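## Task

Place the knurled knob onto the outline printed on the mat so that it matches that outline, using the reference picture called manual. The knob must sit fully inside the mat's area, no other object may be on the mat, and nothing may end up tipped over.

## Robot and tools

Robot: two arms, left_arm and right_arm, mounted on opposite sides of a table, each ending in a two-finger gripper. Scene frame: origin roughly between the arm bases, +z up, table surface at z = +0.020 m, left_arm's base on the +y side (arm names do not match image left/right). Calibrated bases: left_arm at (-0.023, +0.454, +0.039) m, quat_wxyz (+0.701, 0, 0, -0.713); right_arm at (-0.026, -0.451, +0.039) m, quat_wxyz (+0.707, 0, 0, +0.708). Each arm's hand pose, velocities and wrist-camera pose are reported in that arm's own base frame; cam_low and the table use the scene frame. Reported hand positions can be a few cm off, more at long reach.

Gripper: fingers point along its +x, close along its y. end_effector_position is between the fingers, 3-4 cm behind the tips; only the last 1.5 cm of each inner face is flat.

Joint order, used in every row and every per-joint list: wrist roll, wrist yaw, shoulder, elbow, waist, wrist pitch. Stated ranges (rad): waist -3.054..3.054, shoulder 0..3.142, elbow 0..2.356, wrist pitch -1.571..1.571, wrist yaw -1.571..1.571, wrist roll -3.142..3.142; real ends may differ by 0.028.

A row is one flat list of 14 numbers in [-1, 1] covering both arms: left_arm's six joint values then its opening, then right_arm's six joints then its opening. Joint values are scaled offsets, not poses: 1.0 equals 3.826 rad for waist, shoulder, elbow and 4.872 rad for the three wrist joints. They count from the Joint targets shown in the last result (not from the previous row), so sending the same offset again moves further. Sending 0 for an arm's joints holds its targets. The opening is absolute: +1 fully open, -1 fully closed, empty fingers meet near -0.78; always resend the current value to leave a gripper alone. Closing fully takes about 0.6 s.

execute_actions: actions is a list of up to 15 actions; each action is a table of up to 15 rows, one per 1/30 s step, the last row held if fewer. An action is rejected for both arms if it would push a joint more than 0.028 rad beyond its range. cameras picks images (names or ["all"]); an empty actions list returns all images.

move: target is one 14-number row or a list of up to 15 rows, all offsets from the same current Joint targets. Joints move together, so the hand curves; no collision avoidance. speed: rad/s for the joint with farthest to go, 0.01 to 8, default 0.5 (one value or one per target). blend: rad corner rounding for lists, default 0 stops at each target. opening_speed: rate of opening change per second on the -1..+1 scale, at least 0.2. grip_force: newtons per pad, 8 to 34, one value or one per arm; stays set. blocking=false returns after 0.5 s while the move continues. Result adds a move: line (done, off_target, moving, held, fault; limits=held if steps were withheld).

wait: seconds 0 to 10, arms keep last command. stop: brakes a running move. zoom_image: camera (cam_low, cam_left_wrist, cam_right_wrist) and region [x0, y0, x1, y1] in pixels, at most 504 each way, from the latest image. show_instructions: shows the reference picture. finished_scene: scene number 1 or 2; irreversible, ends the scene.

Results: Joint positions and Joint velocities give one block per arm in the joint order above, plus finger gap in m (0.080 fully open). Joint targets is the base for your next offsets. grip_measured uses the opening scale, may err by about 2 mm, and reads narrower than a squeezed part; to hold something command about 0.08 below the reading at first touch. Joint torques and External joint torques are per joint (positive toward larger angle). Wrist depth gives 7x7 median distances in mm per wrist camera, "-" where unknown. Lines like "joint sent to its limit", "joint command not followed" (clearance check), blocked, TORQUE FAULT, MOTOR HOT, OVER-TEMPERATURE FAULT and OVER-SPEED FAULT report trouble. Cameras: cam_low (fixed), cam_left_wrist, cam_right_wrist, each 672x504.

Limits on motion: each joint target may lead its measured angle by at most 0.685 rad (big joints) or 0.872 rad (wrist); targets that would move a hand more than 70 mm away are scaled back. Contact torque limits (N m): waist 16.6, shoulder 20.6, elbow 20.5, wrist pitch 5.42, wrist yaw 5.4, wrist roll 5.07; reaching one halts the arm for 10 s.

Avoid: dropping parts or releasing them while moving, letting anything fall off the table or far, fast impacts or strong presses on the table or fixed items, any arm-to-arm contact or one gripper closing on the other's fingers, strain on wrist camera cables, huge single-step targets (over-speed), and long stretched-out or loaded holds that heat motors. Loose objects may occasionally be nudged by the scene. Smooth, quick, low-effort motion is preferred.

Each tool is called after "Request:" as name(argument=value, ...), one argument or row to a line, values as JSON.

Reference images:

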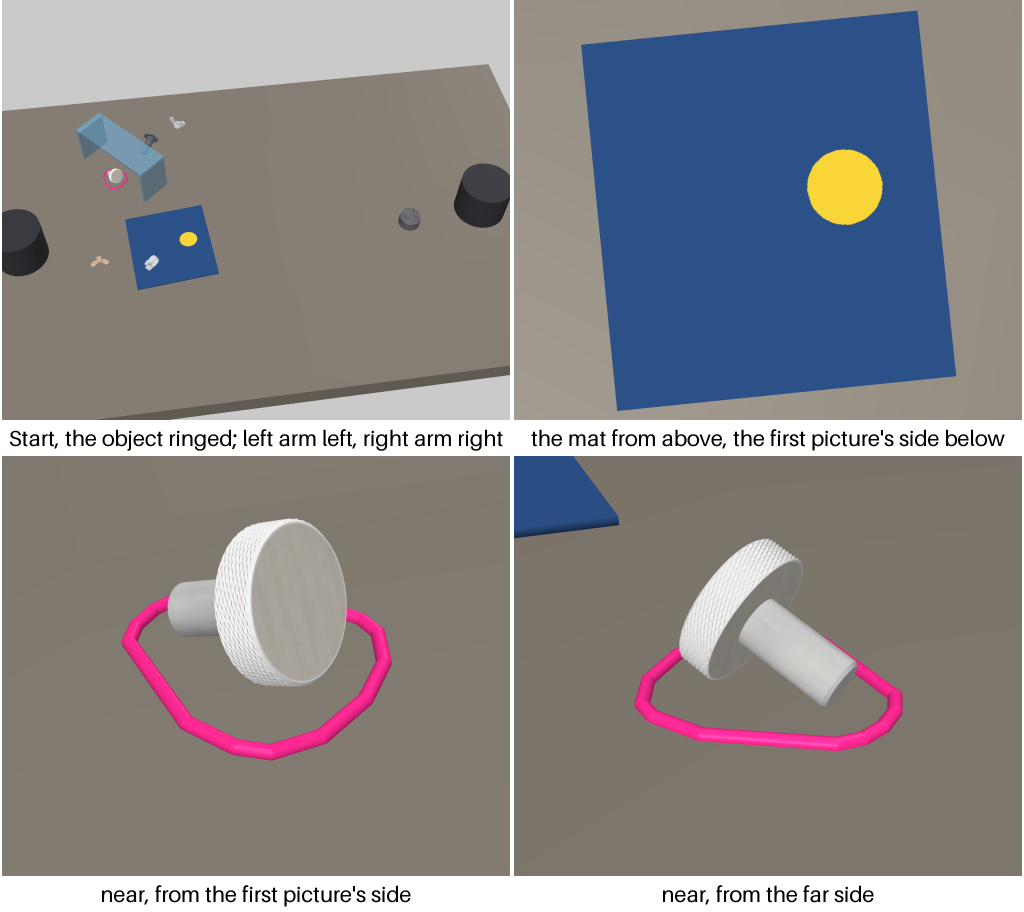

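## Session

Request:
execute_actions(
  actions=[],
)

Request:
zoom_image(
  camera="cam_low",
  region=[220, 240, 440, 350],
)

Scene clock: 0.00 s.
left_arm: end_effector_position=(+0.3665, +0.0188, +0.2922) grip_measured=+1.000 end_effector_quat_wxyz=(+0.799, -0.173, +0.270, +0.509) | right_arm: end_effector_position=(+0.2993, +0.1087, +0.1310) grip_measured=+1.000 end_effector_quat_wxyz=(+0.831, +0.091, +0.460, -0.298)
Joint names: [wrist roll, wrist yaw, shoulder, elbow, waist, wrist pitch]
Joint positions: left_arm=[-1.311 -0.902 1.793 1.913 -0.276 -1.483 0.08] | right_arm=[1.173 0.602 1.642 1.222 0.619 -1.047 0.08]
Joint velocities: within noise
Joint torques (N m): no reading
External joint torques (N m): no reading
Motor temperatures (°C): left_arm=[27 29 28 26 23 30] | right_arm=[26 27 25 26 23 24]
Heat: left arm: hottest wrist pitch 30 °C (+0.0 °C/min); right arm: hottest wrist yaw 27 °C (+0.0 °C/min).
Wrist depth (mm): cam_left_wrist=[- - - - 1796 597 603 / 1290 - 1557 532 544 537 534 / 1506 473 486 484 488 487 483 / 440 438 441 440 438 441 439 / - 104 400 399 401 98 77 / - 343 368 371 368 85 72 / - 332 338 341 341 337 67] | cam_right_wrist=[254 261 273 283 296 307 322 / 243 249 257 268 278 291 304 / 231 237 246 254 264 274 285 / 222 227 235 242 251 260 271 / 213 217 224 231 239 250 257 / - 90 215 221 228 93 77 / - 197 205 212 219 221 81]
Joint targets: left_arm=[-1.311 -0.904 1.789 1.916 -0.276 -1.483] | right_arm=[1.173 0.603 1.643 1.221 0.619 -1.047]
Tool commands: left_gripper/opening=+1.0 right_gripper/opening=+1.0
camera_calibration:
cam_left_wrist: T_world_to_cam=[[0.877017, -0.479278, 0.0336715, -0.322732], [-0.400776, -0.768421, -0.498907, 0.331827], [0.264989, 0.424055, -0.866001, 0.220658], [0, 0, 0, 1]] pos_world=[0.357558, 0.00673364, 0.367507]
cam_right_wrist: T_world_to_cam=[[-0.601744, -0.788165, 0.129227, 0.254787], [-0.785091, 0.553976, -0.277025, 0.242003], [0.146753, -0.268153, -0.952133, 0.192011], [0, 0, 0, 1]] pos_world=[0.315133, 0.118238, 0.216935]

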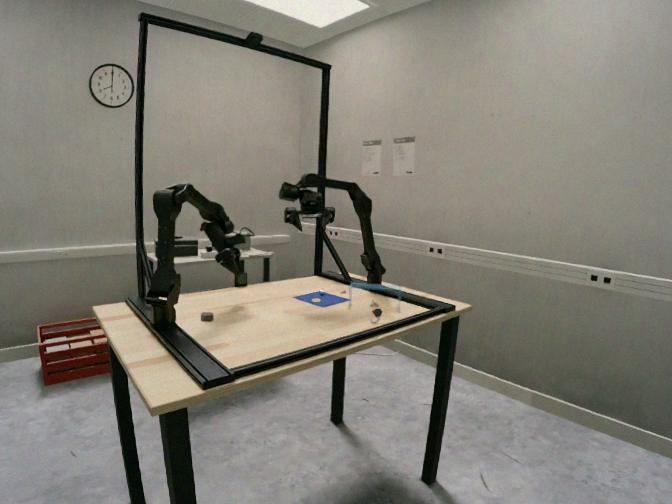

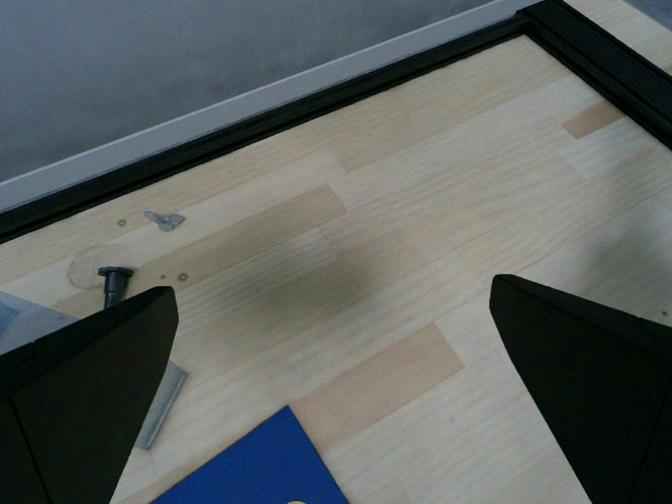

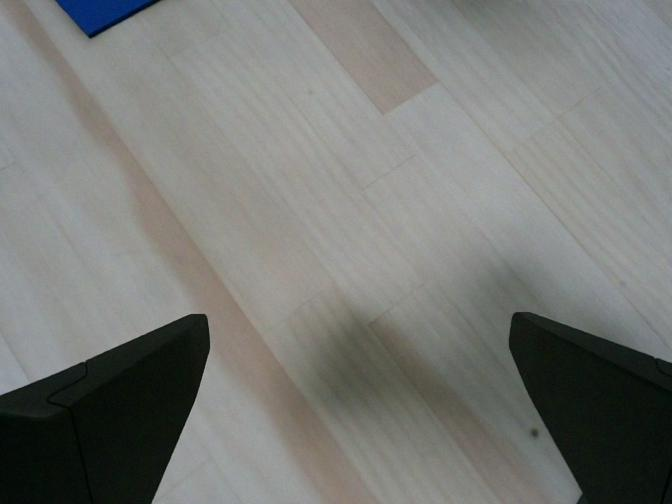

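Scaled by 2.291 from the camera's 672x504 image, which has a finer 960x720 frame.

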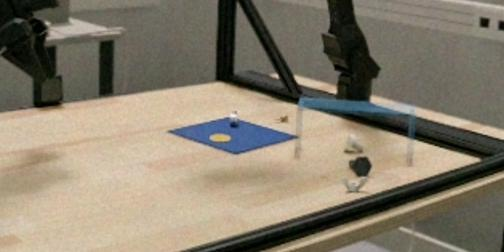

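Request:
move(
  target=[0.2691,0.1856,-0.12,-0.1555,0.2721,0.0068,1,0,0,0,0,0,0,1],
  speed=1.2,
  cameras=["cam_left_wrist"],
)

Request:
show_instructions(
)

Scene clock: 21.80 s.
left_arm: end_effector_position=(+0.1653, +0.1585, +0.2003) grip_measured=+1.000 end_effector_quat_wxyz=(+0.689, -0.249, +0.621, +0.278) | right_arm: end_effector_position=(+0.2993, +0.1087, +0.1310) grip_measured=+1.000 end_effector_quat_wxyz=(+0.831, +0.091, +0.460, -0.298)
Joint names: [wrist roll, wrist yaw, shoulder, elbow, waist, wrist pitch]
Joint positions: left_arm=[-0.002 -0.003 1.343 1.329 0.762 -1.452 0.08] | right_arm=[1.173 0.602 1.642 1.222 0.619 -1.047 0.08]
Joint torques (N m): left_arm=[0.1 0.04 -5.37 3.98 0.31 0.62] | right_arm=[-0.02 0.45 -5.95 5.93 0.05 0.39]
External joint torques (N m): left_arm=[0.1 0.05 -1.61 -1.43 0.3 0.12] | right_arm=[-0.03 0.03 0.5 0.04 0.05 -0.08]
Motor temperatures (°C): left_arm=[27 29 33 28 23 30] | right_arm=[26 27 26 28 23 24]
Heat: left arm: hottest shoulder 33 °C (+13.8 °C/min); right arm: hottest elbow 28 °C (+5.5 °C/min).
Wrist depth (mm): cam_left_wrist=[246 176 178 181 183 257 264 / 257 180 182 186 187 271 275 / 273 190 193 196 198 286 289 / - 286 291 294 297 297 306 / - 97 307 312 316 98 77 / - 300 301 330 336 85 71 / - 338 335 315 355 359 67] | cam_right_wrist=[254 261 271 282 296 308 324 / 242 249 258 268 278 291 303 / 232 237 246 254 264 274 285 / 221 227 235 243 251 260 269 / 213 217 224 231 239 250 256 / - 90 214 221 228 93 77 / - 197 205 212 218 221 82]
Joint targets: left_arm=[0.000 0.000 1.330 1.321 0.765 -1.450] | right_arm=[1.173 0.603 1.643 1.221 0.619 -1.047]
move: done
camera_calibration:
cam_left_wrist: T_world_to_cam=[[0.676012, -0.733973, 0.0655052, -0.00894025], [-0.717281, -0.635047, 0.286748, 0.186512], [-0.168866, -0.240831, -0.955764, 0.330267], [0, 0, 0, 1]] pos_world=[0.195597, 0.191421, 0.262761]
Images, in order (width x height): cam_left_wrist 672x504.

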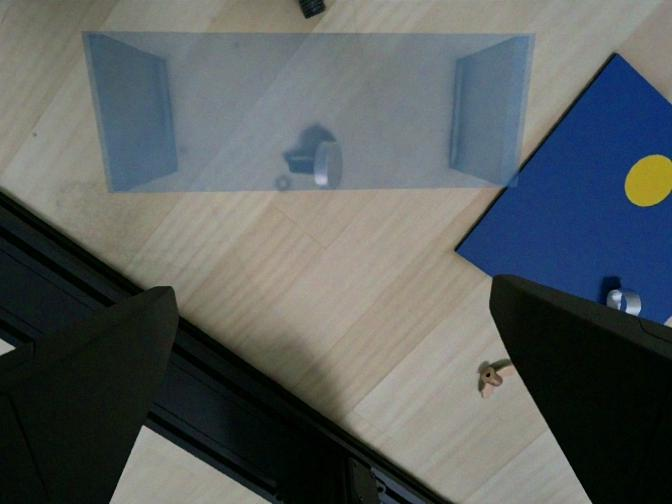

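Reference images for this scene: manual.

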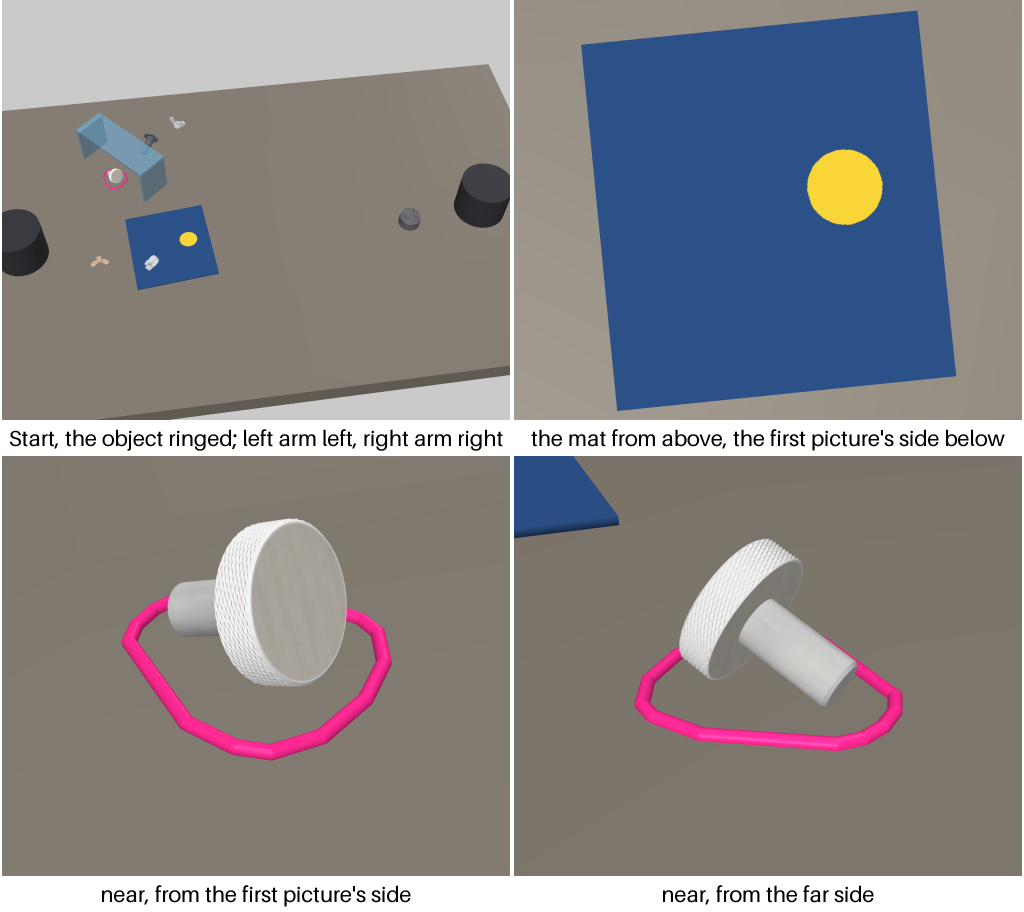

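Request:
zoom_image(
  camera="cam_left_wrist",
  region=[265, 110, 375, 210],
)

Request:
zoom_image(
  camera="cam_left_wrist",
  region=[440, 240, 672, 420],
)

Scaled by 4.582 from the camera's 672x504 image, which has a finer 960x720 frame.

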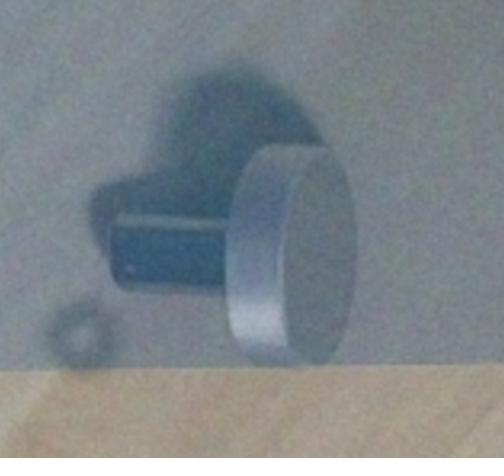

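Scaled by 2.172 from the camera's 672x504 image, which has a finer 960x720 frame.

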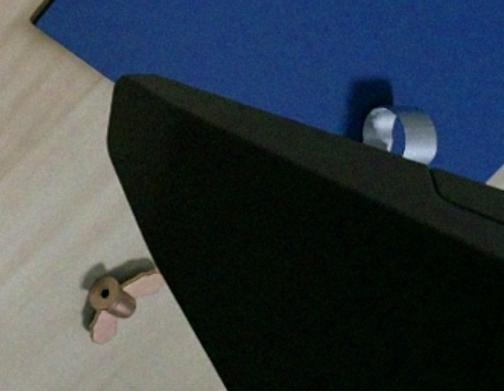

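Request:
move(
  target=[-0.0308,0,-0.2635,-0.2906,-0.0081,0.1597,0,0,0,0,0,0,0,1],
  speed=1,
  grip_force=20,
  cameras=["cam_left_wrist"],
)

Scene clock: 80.87 s.
left_arm: end_effector_position=(+0.1289, +0.1175, +0.0669) grip_measured=+0.004 end_effector_quat_wxyz=(+0.849, -0.200, +0.332, +0.359) | right_arm: end_effector_position=(+0.2993, +0.1087, +0.1310) grip_measured=+1.000 end_effector_quat_wxyz=(+0.831, +0.091, +0.460, -0.298)
Joint names: [wrist roll, wrist yaw, shoulder, elbow, waist, wrist pitch]
Joint positions: left_arm=[-0.147 -0.003 0.328 0.218 0.737 -0.676 0.035] | right_arm=[1.173 0.602 1.642 1.222 0.619 -1.047 0.08]
Joint torques (N m): left_arm=[-0.08 0.09 0 4.78 -0.26 1.75] | right_arm=[-0.04 0.44 -5.97 5.9 0.05 0.41]
External joint torques (N m): left_arm=[-0.09 0.1 -0.52 -1.57 -0.25 0.4] | right_arm=[-0.05 0.03 0.49 -0.03 0.04 -0.09]
Heat: left arm: hottest shoulder 31 °C (-2.0 °C/min); right arm: hottest elbow 31 °C (+3.0 °C/min).
Wrist depth (mm): cam_left_wrist=[- 98 100 102 106 114 117 / 154 188 196 201 206 109 111 / 167 177 183 190 195 175 204 / 163 165 170 175 182 185 192 / 153 156 90 165 90 177 179 / - - 91 155 92 - - / - - 141 146 145 - -] | cam_right_wrist=[254 261 273 283 295 308 322 / 242 249 258 269 280 290 304 / 232 238 245 255 264 274 285 / 222 228 234 242 251 261 270 / 214 217 224 231 240 250 258 / - 90 214 221 228 93 77 / - 197 206 212 218 222 81]
Joint targets: left_arm=[-0.150 0.000 0.322 0.209 0.734 -0.672] | right_arm=[1.173 0.603 1.643 1.221 0.619 -1.047]
grip_force (N): 20, 20
move: done
camera_calibration:
cam_left_wrist: T_world_to_cam=[[0.698793, -0.701113, 0.141876, -0.0176368], [-0.616965, -0.691104, -0.376469, 0.210678], [0.361999, 0.175542, -0.915501, 0.0666103], [0, 0, 0, 1]] pos_world=[0.118192, 0.121542, 0.142798]
Images, in order (width x height): cam_left_wrist 672x504.

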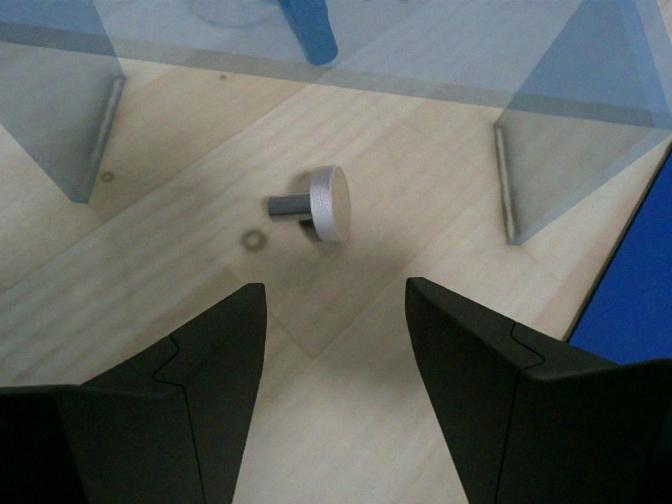

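Request:
move(
  target=[0,0,0.1393,-0.034,-0.0013,0.1361,0,0,0,0,0,0,0,1],
  speed=0.35,
  cameras=["cam_left_wrist"],
)

Scene clock: 89.60 s.
left_arm: end_effector_position=(+0.1634, +0.1473, +0.0229) grip_measured=+0.004 end_effector_quat_wxyz=(+0.852, -0.198, +0.328, +0.358) | right_arm: end_effector_position=(+0.2993, +0.1087, +0.1310) grip_measured=+1.000 end_effector_quat_wxyz=(+0.831, +0.091, +0.460, -0.298)
Joint names: [wrist roll, wrist yaw, shoulder, elbow, waist, wrist pitch]
Joint positions: left_arm=[-0.147 -0.003 0.851 0.087 0.732 -0.012 0.035] | right_arm=[1.173 0.602 1.642 1.222 0.619 -1.047 0.08]
Joint torques (N m): left_arm=[-0.08 0.07 -0.48 4.14 -0.31 1.77] | right_arm=[-0.02 0.45 -5.95 5.89 0.08 0.41]
External joint torques (N m): left_arm=[-0.09 0.08 0.52 -1.63 -0.29 0.41] | right_arm=[-0.03 0.03 0.51 -0.03 0.08 -0.08]
Heat: left arm: hottest wrist pitch 32 °C (+2.0 °C/min); right arm: hottest elbow 31 °C (+2.0 °C/min).
Wrist depth (mm): cam_left_wrist=[- - - - - - - / 135 138 142 146 151 - - / 127 129 133 138 143 147 121 / 118 121 125 112 132 136 120 / 111 114 90 117 95 129 129 / - - 91 112 112 - - / - - 102 107 106 - -] | cam_right_wrist=[254 261 272 283 295 309 322 / 242 250 258 268 279 291 303 / 232 238 246 254 265 275 286 / 221 227 234 242 251 259 271 / 213 217 224 231 239 250 257 / - 90 214 222 228 93 77 / - 197 205 212 219 221 81]
Joint targets: left_arm=[-0.150 0.000 0.855 0.079 0.729 -0.008] | right_arm=[1.173 0.603 1.643 1.221 0.619 -1.047]
grip_force (N): 20, 20
move: done
camera_calibration:
cam_left_wrist: T_world_to_cam=[[0.694396, -0.705389, 0.142272, -0.0131991], [-0.617899, -0.685823, -0.38451, 0.235482], [0.368802, 0.179093, -0.912091, 0.00690495], [0, 0, 0, 1]] pos_world=[0.152123, 0.150952, 0.0987211]
Images, in order (width x height): cam_left_wrist 672x504.

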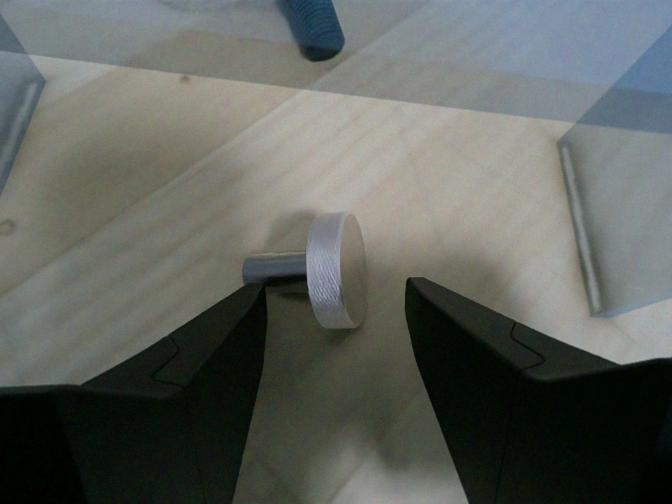

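Request:
move(
  target=[
    [0,0,-0.006,0.0015,0,-0.0058,0,0,0,0,0,0,0,1],
    [0,0,-0.006,0.0015,0,-0.0058,-0.85,0,0,0,0,0,0,1],
  ],
  speed=0.2,
  opening_speed=0.6,
  cameras=["cam_left_wrist"],
)

Scene clock: 95.60 s.
left_arm: end_effector_position=(+0.1619, +0.1449, +0.0216) grip_measured=-0.641 end_effector_quat_wxyz=(+0.850, -0.200, +0.334, +0.355) | right_arm: end_effector_position=(+0.2993, +0.1087, +0.1310) grip_measured=+1.000 end_effector_quat_wxyz=(+0.831, +0.091, +0.460, -0.298)
Joint names: [wrist roll, wrist yaw, shoulder, elbow, waist, wrist pitch]
Joint positions: left_arm=[-0.147 0 0.838 0.087 0.73 -0.038 0.006] | right_arm=[1.173 0.602 1.642 1.222 0.619 -1.047 0.08]
Joint torques (N m): left_arm=[-0.08 -0.01 -1.53 4.82 -0.21 1.52] | right_arm=[-0.03 0.46 -5.94 5.91 0 0.4]
External joint torques (N m): left_arm=[-0.09 0.01 -0.58 -1.01 -0.23 0.16] | right_arm=[-0.04 0.04 0.51 -0.01 0 -0.09]
Heat: left arm: hottest wrist pitch 33 °C (+3.0 °C/min); right arm: hottest elbow 31 °C (+2.0 °C/min).
Wrist depth (mm): cam_left_wrist=[- - - - - - - / 133 136 141 145 150 154 121 / 125 127 131 136 141 145 120 / 117 119 119 106 131 135 118 / 110 112 115 93 76 126 129 / - - - 95 70 - - / - - - 105 74 - -] | cam_right_wrist=[254 261 273 283 295 309 322 / 242 250 259 269 278 291 303 / 232 237 245 255 264 275 285 / 222 227 234 242 251 261 270 / 213 217 224 231 239 251 256 / - 90 214 221 229 93 77 / - 197 206 212 218 221 81]
Joint targets: left_arm=[-0.150 0.000 0.832 0.085 0.729 -0.037] | right_arm=[1.173 0.603 1.643 1.221 0.619 -1.047]
grip_force (N): 20, 20
move: done
camera_calibration:
cam_left_wrist: T_world_to_cam=[[0.692834, -0.706595, 0.143891, -0.0133566], [-0.623211, -0.687124, -0.373456, 0.233153], [0.362752, 0.169069, -0.91642, 0.00927416], [0, 0, 0, 1]] pos_world=[0.151193, 0.1492, 0.0974934]
Images, in order (width x height): cam_left_wrist 672x504.

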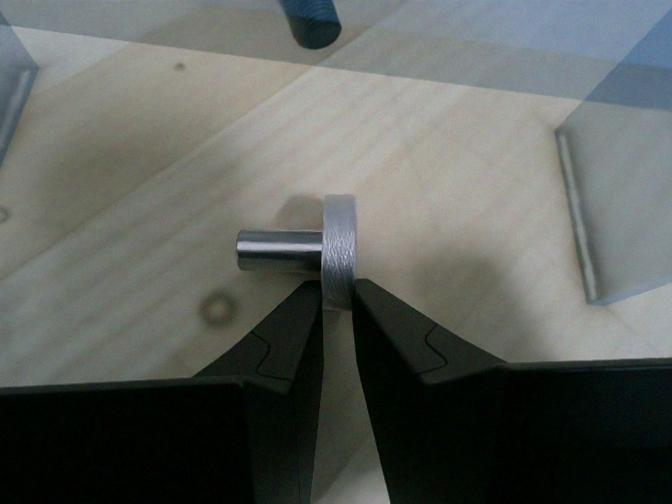

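Request:
move(
  target=[
    [0,0,-0.1333,0.0324,0,-0.1303,-0.85,0,0,0,0,0,0,1],
    [0.0308,0,0.0962,0.2109,-0.1932,-0.1441,-0.85,0,0,0,0,0,0,1],
  ],
  speed=[0.5,0.9],
  blend=[0.01,0],
  cameras=["cam_left_wrist"],
)

Request:
zoom_image(
  camera="cam_left_wrist",
  region=[336, 0, 672, 280],
)

Scene clock: 117.77 s.
left_arm: end_effector_position=(+0.2809, -0.0021, +0.1381) grip_measured=-0.641 end_effector_quat_wxyz=(+0.862, +0.001, +0.506, -0.003) | right_arm: end_effector_position=(+0.2993, +0.1087, +0.1310) grip_measured=+1.000 end_effector_quat_wxyz=(+0.831, +0.091, +0.460, -0.298)
Joint names: [wrist roll, wrist yaw, shoulder, elbow, waist, wrist pitch]
Joint positions: left_arm=[-0.002 0 1.195 0.874 -0.008 -0.74 0.006] | right_arm=[1.173 0.602 1.642 1.222 0.619 -1.047 0.08]
Joint torques (N m): left_arm=[0.07 -0.02 -2.92 7.71 -0.32 1.19] | right_arm=[-0.02 0.45 -5.97 5.93 0.02 0.39]
External joint torques (N m): left_arm=[0.07 0 0.56 1.59 -0.36 0.13] | right_arm=[-0.02 0.03 0.47 0.06 0.03 -0.09]
Heat: left arm: hottest wrist pitch 34 °C (+3.0 °C/min); right arm: hottest elbow 31 °C (+1.0 °C/min).
Wrist depth (mm): cam_left_wrist=[237 237 242 244 246 250 252 / 233 236 238 240 242 245 248 / 228 232 234 234 236 240 243 / 225 227 106 106 231 237 239 / 222 223 85 91 92 232 234 / - - - 74 70 - - / - - - - 74 - -] | cam_right_wrist=[255 260 273 283 296 310 322 / 242 249 259 268 279 290 304 / 231 237 246 254 264 275 286 / 222 227 235 242 252 260 270 / 213 217 223 231 240 249 257 / - 90 214 221 228 93 77 / - 197 205 212 219 221 81]
Joint targets: left_arm=[0.000 0.000 1.200 0.892 -0.010 -0.739] | right_arm=[1.173 0.603 1.643 1.221 0.619 -1.047]
grip_force (N): 20, 20
move: done
camera_calibration:
cam_left_wrist: T_world_to_cam=[[-0.0514621, -0.997096, 0.0561296, 0.00412961], [-0.992561, 0.0448565, -0.113185, 0.31923], [0.110338, -0.0615367, -0.991987, 0.178559], [0, 0, 0, 1]] pos_world=[0.297366, 0.000786006, 0.213029]
Images, in order (width x height): cam_left_wrist 672x504.

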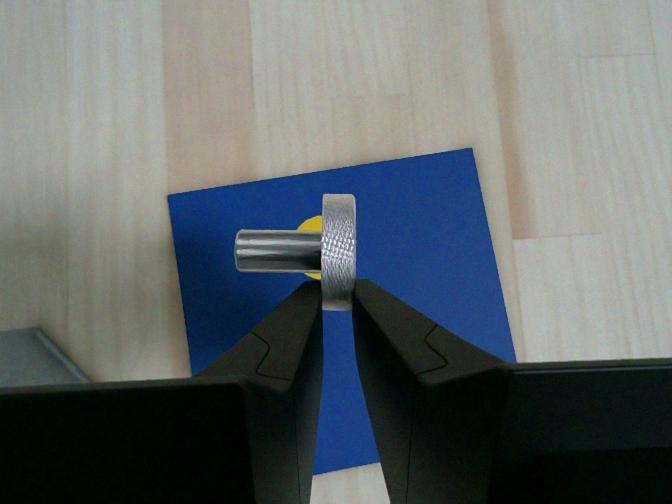

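Scaled by 1.500 from the camera's 672x504 image, which has a finer 960x720 frame.

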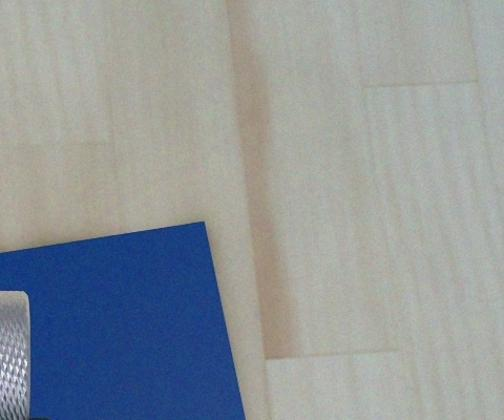

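Request:
move(
  target=[
    [0.2053,0,-0.0225,-0.1843,0,0.2344,-0.85,0,0,0,0,0,0,1],
    [0.2053,0,0.065,-0.2068,0,0.3205,-0.85,0,0,0,0,0,0,1],
  ],
  speed=[0.8,0.3],
  blend=[0.02,0],
  cameras=["cam_left_wrist"],
)

Scene clock: 135.00 s.
left_arm: end_effector_position=(+0.2991, -0.0033, +0.0471) grip_measured=-0.641 end_effector_quat_wxyz=(+0.856, +0.464, +0.199, -0.115) | right_arm: end_effector_position=(+0.2993, +0.1087, +0.1310) grip_measured=+1.000 end_effector_quat_wxyz=(+0.831, +0.091, +0.460, -0.298)
Joint names: [wrist roll, wrist yaw, shoulder, elbow, waist, wrist pitch]
Joint positions: left_arm=[0.992 0.006 1.42 0.121 -0.008 0.835 0.006] | right_arm=[1.173 0.602 1.642 1.222 0.619 -1.047 0.08]
Joint torques (N m): left_arm=[0.24 -0.16 0.25 1.01 -0.22 0.68] | right_arm=[-0.04 0.44 -5.96 5.87 0.04 0.39]
External joint torques (N m): left_arm=[0.28 -0.18 3.28 -3.09 -0.21 -0.88] | right_arm=[-0.04 0.02 0.48 -0.04 0.07 -0.1]
Heat: left arm: hottest wrist pitch 34 °C (+3.0 °C/min); right arm: hottest elbow 31 °C (+1.0 °C/min).
Wrist depth (mm): cam_left_wrist=[492 529 361 238 181 144 121 / - 511 320 223 169 135 113 / 2335 462 288 199 163 128 107 / 629 407 106 106 148 124 103 / 563 368 85 91 92 116 101 / - - - 74 70 - - / - - - 153 74 - -] | cam_right_wrist=[254 261 273 283 295 309 323 / 242 248 259 268 279 291 304 / 231 238 246 255 264 275 287 / 222 227 234 242 251 260 270 / 213 217 224 231 239 250 257 / - 90 215 220 229 93 77 / - 197 205 211 219 221 81]
Joint targets: left_arm=[1.001 0.000 1.449 0.101 -0.010 0.823] | right_arm=[1.173 0.603 1.643 1.221 0.619 -1.047]
grip_force (N): 20, 20
move: done
camera_calibration:
cam_left_wrist: T_world_to_cam=[[-0.446528, -0.530061, -0.720866, 0.16535], [-0.544761, 0.800169, -0.25093, 0.202029], [0.709823, 0.280652, -0.646054, -0.108345], [0, 0, 0, 1]] pos_world=[0.260796, -0.0436046, 0.0998932]
Images, in order (width x height): cam_left_wrist 672x504.

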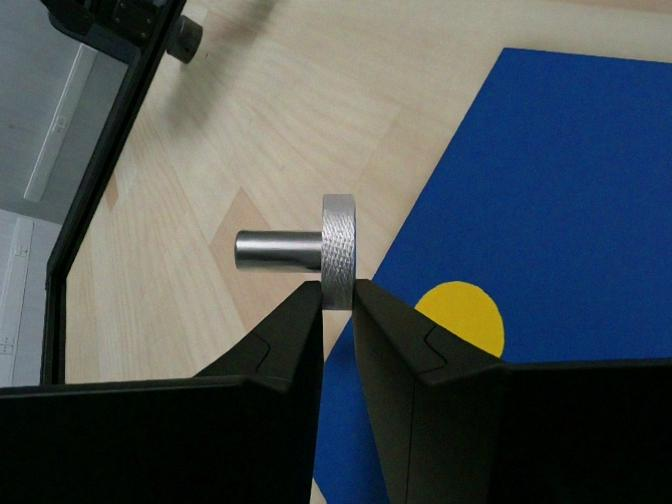

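Request:
move(
  target=[
    [0.0,0,-0.0876,0.0225,0,-0.0862,-0.85,0,0,0,0,0,0,1],
    [-0.0308,0,0.0308,0.1226,0.034,-0.0718,-0.85,0,0,0,0,0,0,1],
    [-0.0308,0,0.0881,0.1053,0.034,-0.0129,-0.85,0,0,0,0,0,0,1],
  ],
  speed=[0.5,0.8,0.25],
  blend=[0.05,0.02,0],
  cameras=["cam_left_wrist","cam_low"],
)

Request:
zoom_image(
  camera="cam_low",
  region=[260, 240, 400, 345],
)

Scene clock: 153.73 s.
left_arm: end_effector_position=(+0.3939, +0.0464, +0.0438) grip_measured=-0.641 end_effector_quat_wxyz=(+0.888, +0.385, +0.247, -0.050) | right_arm: end_effector_position=(+0.2993, +0.1087, +0.1310) grip_measured=+1.000 end_effector_quat_wxyz=(+0.831, +0.091, +0.460, -0.298)
Joint names: [wrist roll, wrist yaw, shoulder, elbow, waist, wrist pitch]
Joint positions: left_arm=[0.849 0.002 1.769 0.513 0.118 0.758 0.006] | right_arm=[1.173 0.602 1.642 1.222 0.619 -1.047 0.08]
Joint torques (N m): left_arm=[-0.01 -0.04 -3.66 2.35 0.2 1.83] | right_arm=[-0.02 0.46 -6.01 5.88 0.02 0.38]
External joint torques (N m): left_arm=[0.02 -0.06 2.09 -1.97 0.21 0.27] | right_arm=[-0.03 0.03 0.45 -0.04 0.09 -0.1]
Motor temperatures (°C): left_arm=[27 28 28 28 23 33] | right_arm=[26 28 30 31 23 24]
Heat: left arm: hottest wrist pitch 33 °C (+0.0 °C/min); right arm: hottest elbow 31 °C (+0.0 °C/min).
Wrist depth (mm): cam_left_wrist=[- 443 302 222 176 145 124 / 496 393 268 203 163 138 119 / 504 334 237 183 152 128 111 / 410 290 192 106 142 121 106 / 357 266 85 91 92 115 102 / - - - 80 70 - - / - - - 139 74 - -] | cam_right_wrist=[254 261 271 283 296 310 323 / 242 250 258 268 279 290 303 / 231 237 246 255 264 275 286 / 221 226 234 243 251 260 270 / 213 217 224 230 240 250 256 / - 90 214 221 229 93 77 / - 197 206 212 218 221 81]
Joint targets: left_arm=[0.851 0.000 1.785 0.504 0.120 0.760] | right_arm=[1.173 0.603 1.643 1.221 0.619 -1.047]
grip_force (N): 20, 20
move: done
camera_calibration:
cam_left_wrist: T_world_to_cam=[[-0.345314, -0.693981, -0.631782, 0.195437], [-0.694511, 0.641736, -0.325314, 0.282696], [0.631199, 0.326444, -0.703578, -0.160307], [0, 0, 0, 1]] pos_world=[0.365009, 0.00654455, 0.10265]
Images, in order (width x height): cam_low 672x504, cam_left_wrist 672x504.

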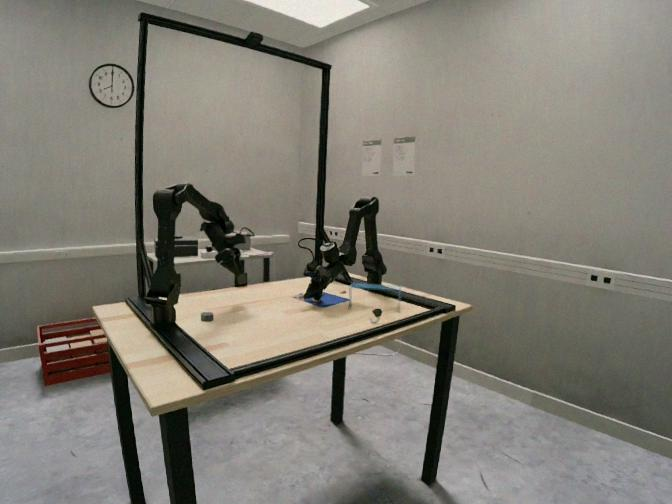

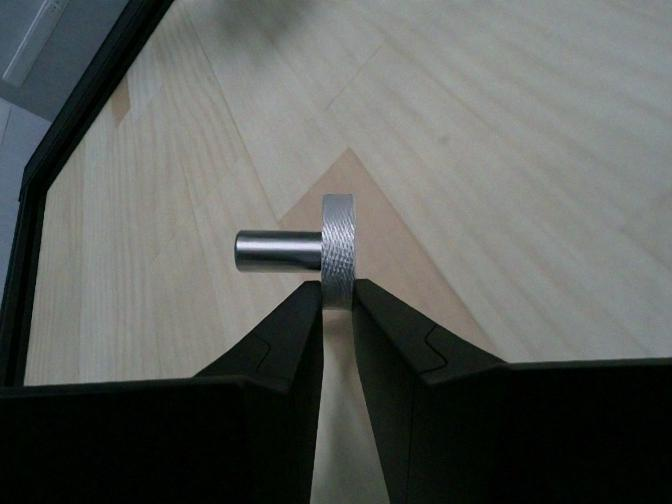

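Scaled by 3.600 from the camera's 672x504 image, which has a finer 960x720 frame.

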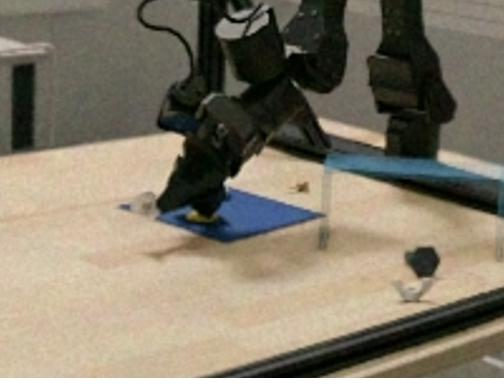

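Request:
move(
  target=[
    [0.0922,0,-0.0614,0.0303,0,-0.0636,-0.85,0,0,0,0,0,0,1],
    [0.0922,0,-0.0107,0.0585,0,-0.1086,-0.85,0,0,0,0,0,0,1],
  ],
  speed=[0.6,0.25],
  blend=[0.03,0],
  cameras=["cam_left_wrist","cam_low"],
)

Request:
zoom_image(
  camera="cam_low",
  region=[260, 240, 400, 345],
)

Scene clock: 167.80 s.
left_arm: end_effector_position=(+0.3925, +0.0465, +0.0304) grip_measured=-0.640 end_effector_quat_wxyz=(+0.748, +0.538, +0.340, -0.190) | right_arm: end_effector_position=(+0.2993, +0.1087, +0.1310) grip_measured=+1.000 end_effector_quat_wxyz=(+0.831, +0.091, +0.460, -0.298)
Joint names: [wrist roll, wrist yaw, shoulder, elbow, waist, wrist pitch]
Joint positions: left_arm=[1.297 0 1.736 0.713 0.118 0.23 0.006] | right_arm=[1.173 0.602 1.642 1.222 0.619 -1.047 0.08]
Joint torques (N m): left_arm=[0.04 0.04 -5.1 5.95 0.21 1.48] | right_arm=[-0.02 0.44 -5.9 5.85 0 0.4]
External joint torques (N m): left_arm=[0.07 0.02 0.98 1.09 0.17 0.19] | right_arm=[-0.03 0.02 0.58 -0.05 0 -0.09]
Heat: left arm: hottest wrist pitch 35 °C (+1.0 °C/min); right arm: hottest elbow 31 °C (+0.0 °C/min).
Wrist depth (mm): cam_left_wrist=[230 179 142 118 102 89 79 / 241 185 146 122 104 91 82 / 254 194 151 121 106 90 82 / 269 202 145 106 108 94 84 / 285 216 161 93 76 98 84 / - - - 92 70 - - / - - - 142 74 - -] | cam_right_wrist=[254 261 272 282 296 309 322 / 242 249 258 269 279 291 302 / 232 238 246 255 265 275 286 / 221 226 235 243 251 260 271 / 213 217 223 231 240 250 257 / - 90 214 221 228 93 77 / - 197 206 211 218 221 82]
Joint targets: left_arm=[1.300 0.000 1.745 0.728 0.120 0.231] | right_arm=[1.173 0.603 1.643 1.221 0.619 -1.047]
grip_force (N): 20, 20
move: done
camera_calibration:
cam_left_wrist: T_world_to_cam=[[-0.701062, -0.341371, -0.626082, 0.309643], [-0.523428, 0.842599, 0.126687, 0.187093], [0.484289, 0.416525, -0.769397, -0.11339], [0, 0, 0, 1]] pos_world=[0.369922, -0.00471164, 0.0829182]
Images, in order (width x height): cam_low 672x504, cam_left_wrist 672x504.

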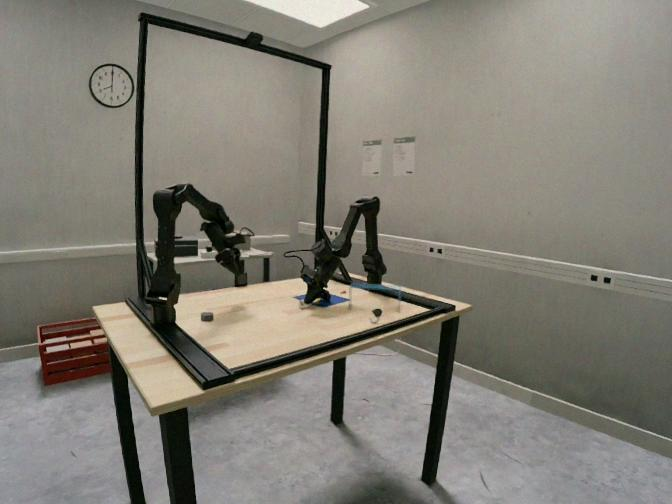

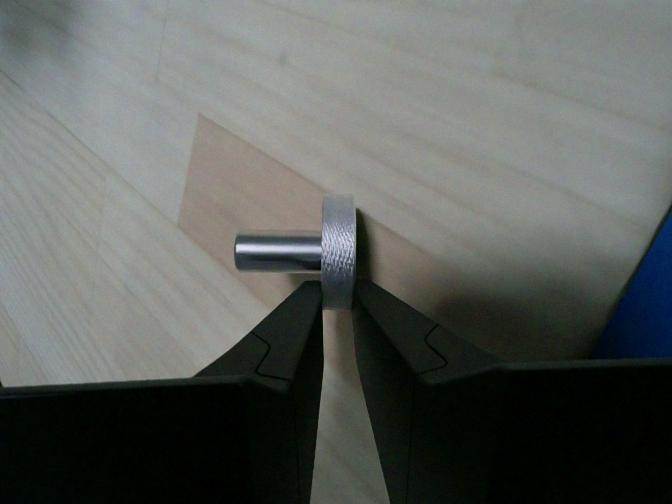

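Scaled by 3.600 from the camera's 672x504 image, which has a finer 960x720 frame.

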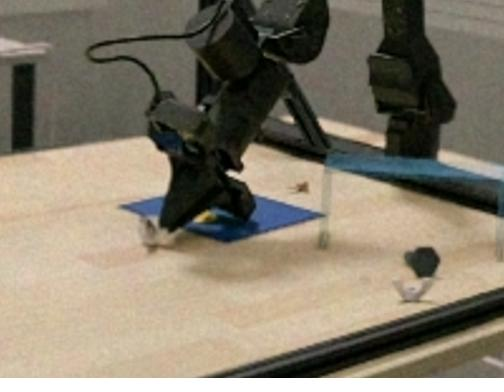

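Request:
move(
  target=[0,0,0.006,-0.0026,0,0.006,-0.85,0,0,0,0,0,0,1],
  speed=0.06,
)

Scene clock: 171.13 s.
left_arm: end_effector_position=(+0.3958, +0.0469, +0.0289) grip_measured=-0.640 end_effector_quat_wxyz=(+0.749, +0.540, +0.336, -0.186) | right_arm: end_effector_position=(+0.2993, +0.1087, +0.1310) grip_measured=+1.000 end_effector_quat_wxyz=(+0.831, +0.091, +0.460, -0.298)
Joint names: [wrist roll, wrist yaw, shoulder, elbow, waist, wrist pitch]
Joint positions: left_arm=[1.297 0 1.752 0.713 0.118 0.258 0.006] | right_arm=[1.173 0.602 1.642 1.222 0.619 -1.047 0.08]
Joint torques (N m): left_arm=[0.07 0.02 -4.54 4.78 0.16 1.58] | right_arm=[-0.01 0.46 -5.96 5.9 0.08 0.41]
External joint torques (N m): left_arm=[0.11 -0.01 1.66 -0.09 0.15 0.26] | right_arm=[-0.01 0.04 0.49 -0.04 0.06 -0.09]
Heat: left arm: hottest wrist pitch 35 °C (+1.0 °C/min); right arm: hottest elbow 31 °C (+0.0 °C/min).
Wrist depth (mm): cam_left_wrist=[237 183 144 119 102 88 78 / 249 190 148 122 103 89 81 / 262 197 152 121 105 89 83 / 276 205 146 106 107 93 82 / 302 219 162 93 76 97 84 / - - - 92 70 - - / - - - 140 74 - -] | cam_right_wrist=[254 260 273 283 295 308 323 / 242 249 257 268 279 290 302 / 232 237 245 255 265 274 286 / 221 227 234 243 251 260 270 / 213 216 224 231 239 250 256 / - 90 215 221 228 93 77 / - 197 206 212 219 222 82]
Joint targets: left_arm=[1.300 0.000 1.767 0.718 0.120 0.260] | right_arm=[1.173 0.603 1.643 1.221 0.619 -1.047]
grip_force (N): 20, 20
move: done

Request:
move(
  target=[
    [0,0,-0.002,0,0,-0.001,-0.85,0,0,0,0,0,0,1],
    [0,0,-0.002,0,0,-0.001,-0.4,0,0,0,0,0,0,1],
    [0,0,-0.0251,-0.0175,0,-0.0051,-0.4,0,0,0,0,0,0,1],
    [0,0,-0.1051,-0.0016,0,-0.0805,-0.4,0,0,0,0,0,0,1],
  ],
  speed=[0.1,0.1,0.1,0.4],
  opening_speed=0.25,
  cameras=["cam_left_wrist","cam_low"],
)

Request:
zoom_image(
  camera="cam_low",
  region=[260, 240, 400, 345],
)

Scene clock: 186.23 s.
left_arm: end_effector_position=(+0.3450, +0.0409, +0.0958) grip_measured=-0.404 end_effector_quat_wxyz=(+0.744, +0.535, +0.348, -0.196) | right_arm: end_effector_position=(+0.2993, +0.1087, +0.1310) grip_measured=+1.000 end_effector_quat_wxyz=(+0.831, +0.091, +0.460, -0.298)
Joint names: [wrist roll, wrist yaw, shoulder, elbow, waist, wrist pitch]
Joint positions: left_arm=[1.297 0 1.38 0.697 0.118 -0.133 0.017] | right_arm=[1.173 0.602 1.642 1.222 0.619 -1.047 0.08]
Joint torques (N m): left_arm=[0.03 0.04 -6.06 6.84 0.26 1.5] | right_arm=[-0.02 0.45 -5.96 5.91 0.02 0.41]
External joint torques (N m): left_arm=[0.06 0.01 -1.56 0.97 0.24 0.2] | right_arm=[-0.03 0.03 0.46 -0.01 0 -0.09]
Heat: left arm: hottest wrist pitch 36 °C (+2.0 °C/min); right arm: hottest elbow 31 °C (+0.0 °C/min).
Wrist depth (mm): cam_left_wrist=[369 288 232 196 167 148 128 / 390 299 240 201 172 149 130 / 413 314 249 206 174 150 134 / 443 328 258 212 180 153 137 / 454 356 78 223 78 158 140 / - - - 231 72 - - / - - 76 244 - - -] | cam_right_wrist=[254 261 272 283 296 308 323 / 242 250 258 269 279 290 303 / 232 238 246 255 264 274 285 / 222 227 234 242 252 260 271 / 213 217 224 231 239 250 256 / - 90 215 221 228 93 77 / - 197 205 213 218 221 81]
Joint targets: left_arm=[1.300 0.000 1.366 0.711 0.120 -0.132] | right_arm=[1.173 0.603 1.643 1.221 0.619 -1.047]
grip_force (N): 20, 20
move: done
camera_calibration:
cam_left_wrist: T_world_to_cam=[[-0.714671, -0.34302, -0.609576, 0.318449], [-0.520561, 0.842927, 0.135979, 0.156785], [0.467184, 0.414502, -0.780978, -0.0306379], [0, 0, 0, 1]] pos_world=[0.323516, -0.0102242, 0.148872]
Images, in order (width x height): cam_low 672x504, cam_left_wrist 672x504.

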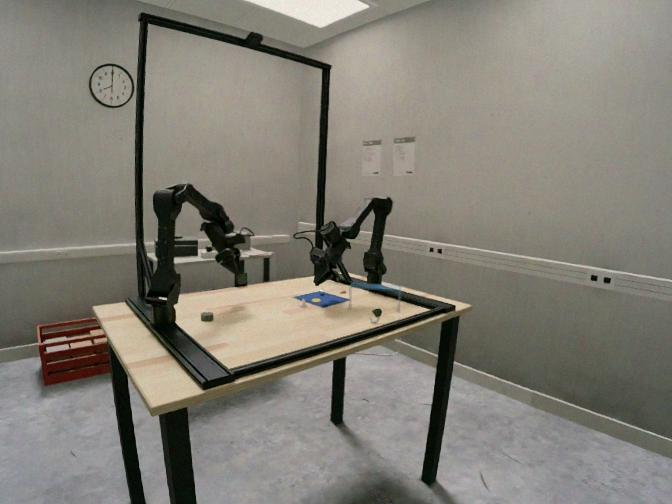

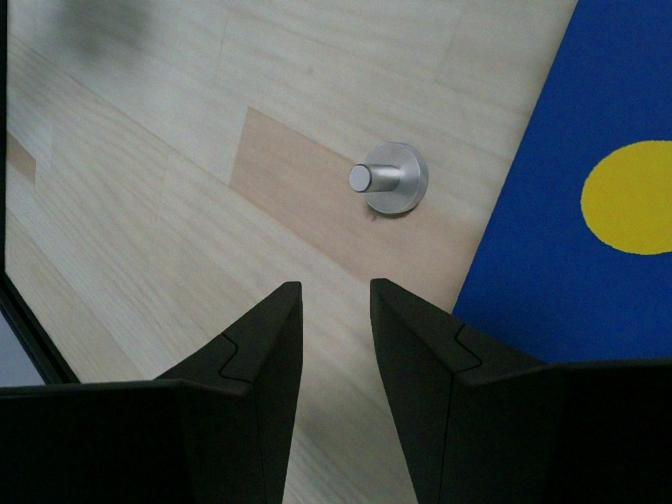

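Scaled by 3.600 from the camera's 672x504 image, which has a finer 960x720 frame.

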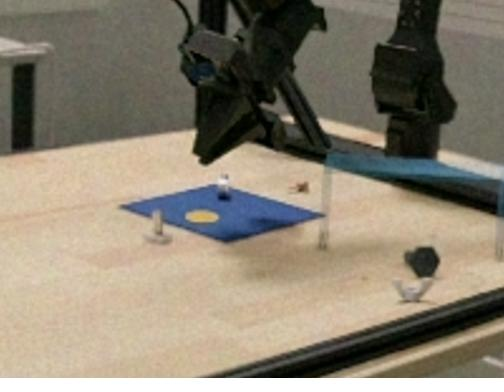

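Request:
move(
  target=[-0.2668,0,-0.0152,0.0907,-0.0836,-0.209,0.6,0,0,0,0,0,0,1],
  speed=1,
  cameras=["cam_left_wrist"],
)

Request:
zoom_image(
  camera="cam_left_wrist",
  region=[220, 60, 460, 300],
)

Scene clock: 195.70 s.
left_arm: end_effector_position=(+0.2333, -0.0466, +0.1344) grip_measured=+0.596 end_effector_quat_wxyz=(+0.753, +0.065, +0.651, -0.075) | right_arm: end_effector_position=(+0.2993, +0.1087, +0.1310) grip_measured=+1.000 end_effector_quat_wxyz=(+0.831, +0.091, +0.460, -0.298)
Joint names: [wrist roll, wrist yaw, shoulder, elbow, waist, wrist pitch]
Joint positions: left_arm=[0.002 0 1.319 1.043 -0.197 -1.15 0.062] | right_arm=[1.173 0.602 1.642 1.222 0.619 -1.047 0.08]
Joint torques (N m): left_arm=[-0.13 0.01 -5.16 6.68 -0.13 0.49] | right_arm=[-0.01 0.44 -5.96 5.87 0.06 0.42]
External joint torques (N m): left_arm=[-0.13 0.01 -1.35 1.06 -0.11 -0.08] | right_arm=[-0.01 0.02 0.5 -0.01 0.08 -0.05]
Heat: left arm: hottest wrist pitch 35 °C (+1.0 °C/min); right arm: hottest elbow 31 °C (+0.0 °C/min).
Wrist depth (mm): cam_left_wrist=[189 190 193 195 200 203 206 / 197 200 201 203 208 211 214 / 205 207 209 210 217 221 223 / 217 215 219 221 227 231 235 / 224 87 232 234 236 86 242 / - 82 242 247 251 75 - / - 77 257 261 264 - -] | cam_right_wrist=[254 261 271 283 295 309 322 / 242 249 259 269 279 290 303 / 232 237 246 256 264 274 285 / 221 227 234 242 251 261 270 / 213 216 223 230 239 250 256 / - 90 214 221 228 93 77 / - 197 206 212 218 221 81]
Joint targets: left_arm=[0.000 0.000 1.307 1.058 -0.200 -1.151] | right_arm=[1.173 0.603 1.643 1.221 0.619 -1.047]
grip_force (N): 20, 20
move: done
camera_calibration:
cam_left_wrist: T_world_to_cam=[[-0.220797, -0.97299, 0.0673765, -0.00337625], [-0.940991, 0.230683, 0.247631, 0.221677], [-0.256485, -0.00872437, -0.966509, 0.261975], [0, 0, 0, 1]] pos_world=[0.275044, -0.0521368, 0.198534]
Images, in order (width x height): cam_left_wrist 672x504.

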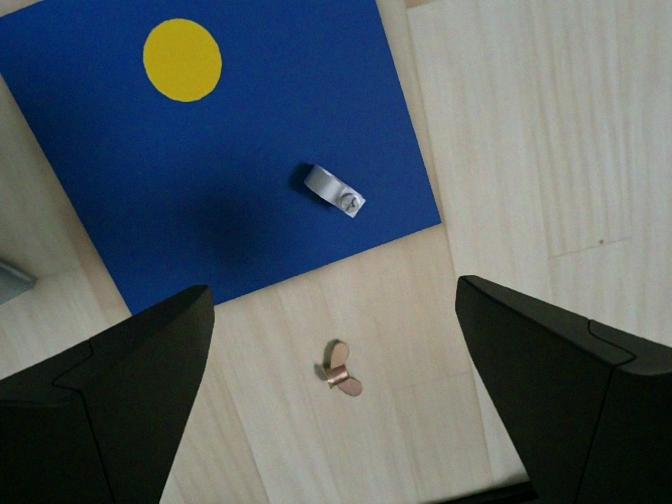

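Scaled by 2.100 from the camera's 672x504 image, which has a finer 960x720 frame.

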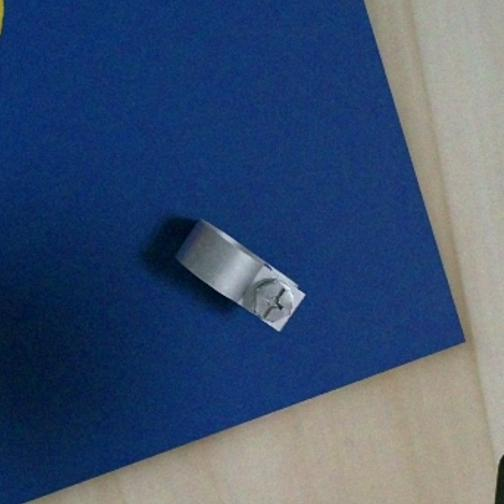

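Request:
move(
  target=[
    [-0.194,0,0.0682,-0.0065,-0.0078,0.0236,0,0,0,0,0,0,0,1],
    [-0.194,0,0.0891,-0.0405,-0.0078,0.0667,0,0,0,0,0,0,0,1],
  ],
  speed=[0.9,0.3],
  blend=[0.01,0],
  cameras=["cam_left_wrist"],
)

Scene clock: 208.17 s.
left_arm: end_effector_position=(+0.2573, -0.0595, +0.0302) grip_measured=+0.004 end_effector_quat_wxyz=(+0.667, -0.250, +0.658, +0.245) | right_arm: end_effector_position=(+0.2993, +0.1087, +0.1310) grip_measured=+1.000 end_effector_quat_wxyz=(+0.831, +0.091, +0.460, -0.298)
Joint names: [wrist roll, wrist yaw, shoulder, elbow, waist, wrist pitch]
Joint positions: left_arm=[-0.942 0 1.64 0.911 -0.227 -0.827 0.035] | right_arm=[1.173 0.602 1.642 1.222 0.619 -1.047 0.08]
Joint torques (N m): left_arm=[-0.11 -0.07 -4.5 3.07 -0.38 0.45] | right_arm=[-0.01 0.43 -5.92 5.89 0.05 0.39]
External joint torques (N m): left_arm=[-0.11 -0.03 0.89 -1.76 -0.33 0.14] | right_arm=[-0.02 0.01 0.54 -0.01 0.06 -0.08]
Heat: left arm: hottest wrist pitch 34 °C (+1.0 °C/min); right arm: hottest elbow 32 °C (+1.0 °C/min).
Wrist depth (mm): cam_left_wrist=[- 90 90 92 94 95 94 / - 95 96 98 99 100 101 / - 102 103 104 106 108 111 / - 109 111 109 112 116 120 / 119 115 89 119 97 125 129 / - - 91 130 127 - - / - - 140 147 143 - -] | cam_right_wrist=[255 261 273 284 295 308 324 / 242 249 258 268 280 291 303 / 231 238 246 254 264 275 286 / 222 226 233 242 251 261 270 / 213 217 224 231 238 250 257 / - 90 214 221 228 93 77 / - 197 205 212 219 221 81]
Joint targets: left_arm=[-0.945 0.000 1.648 0.903 -0.230 -0.825] | right_arm=[1.173 0.603 1.643 1.221 0.619 -1.047]
grip_force (N): 20, 20
move: done
camera_calibration:
cam_left_wrist: T_world_to_cam=[[0.642862, -0.761596, 0.0818483, -0.213659], [-0.727255, -0.573319, 0.377367, 0.16625], [-0.240476, -0.30212, -0.92244, 0.144445], [0, 0, 0, 1]] pos_world=[0.292995, -0.0237684, 0.087992]
Images, in order (width x height): cam_left_wrist 672x504.

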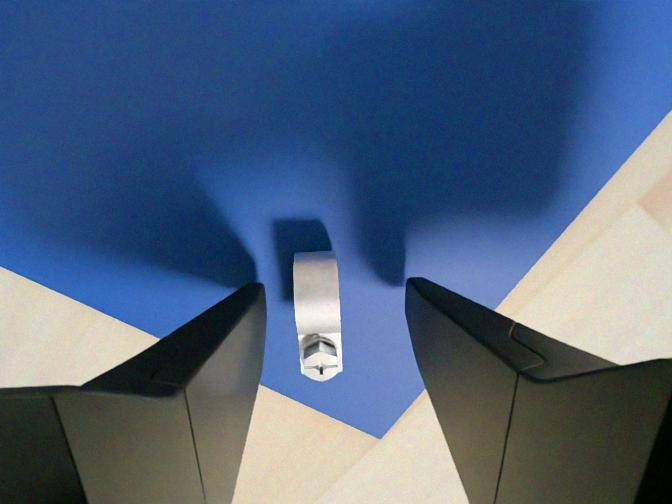

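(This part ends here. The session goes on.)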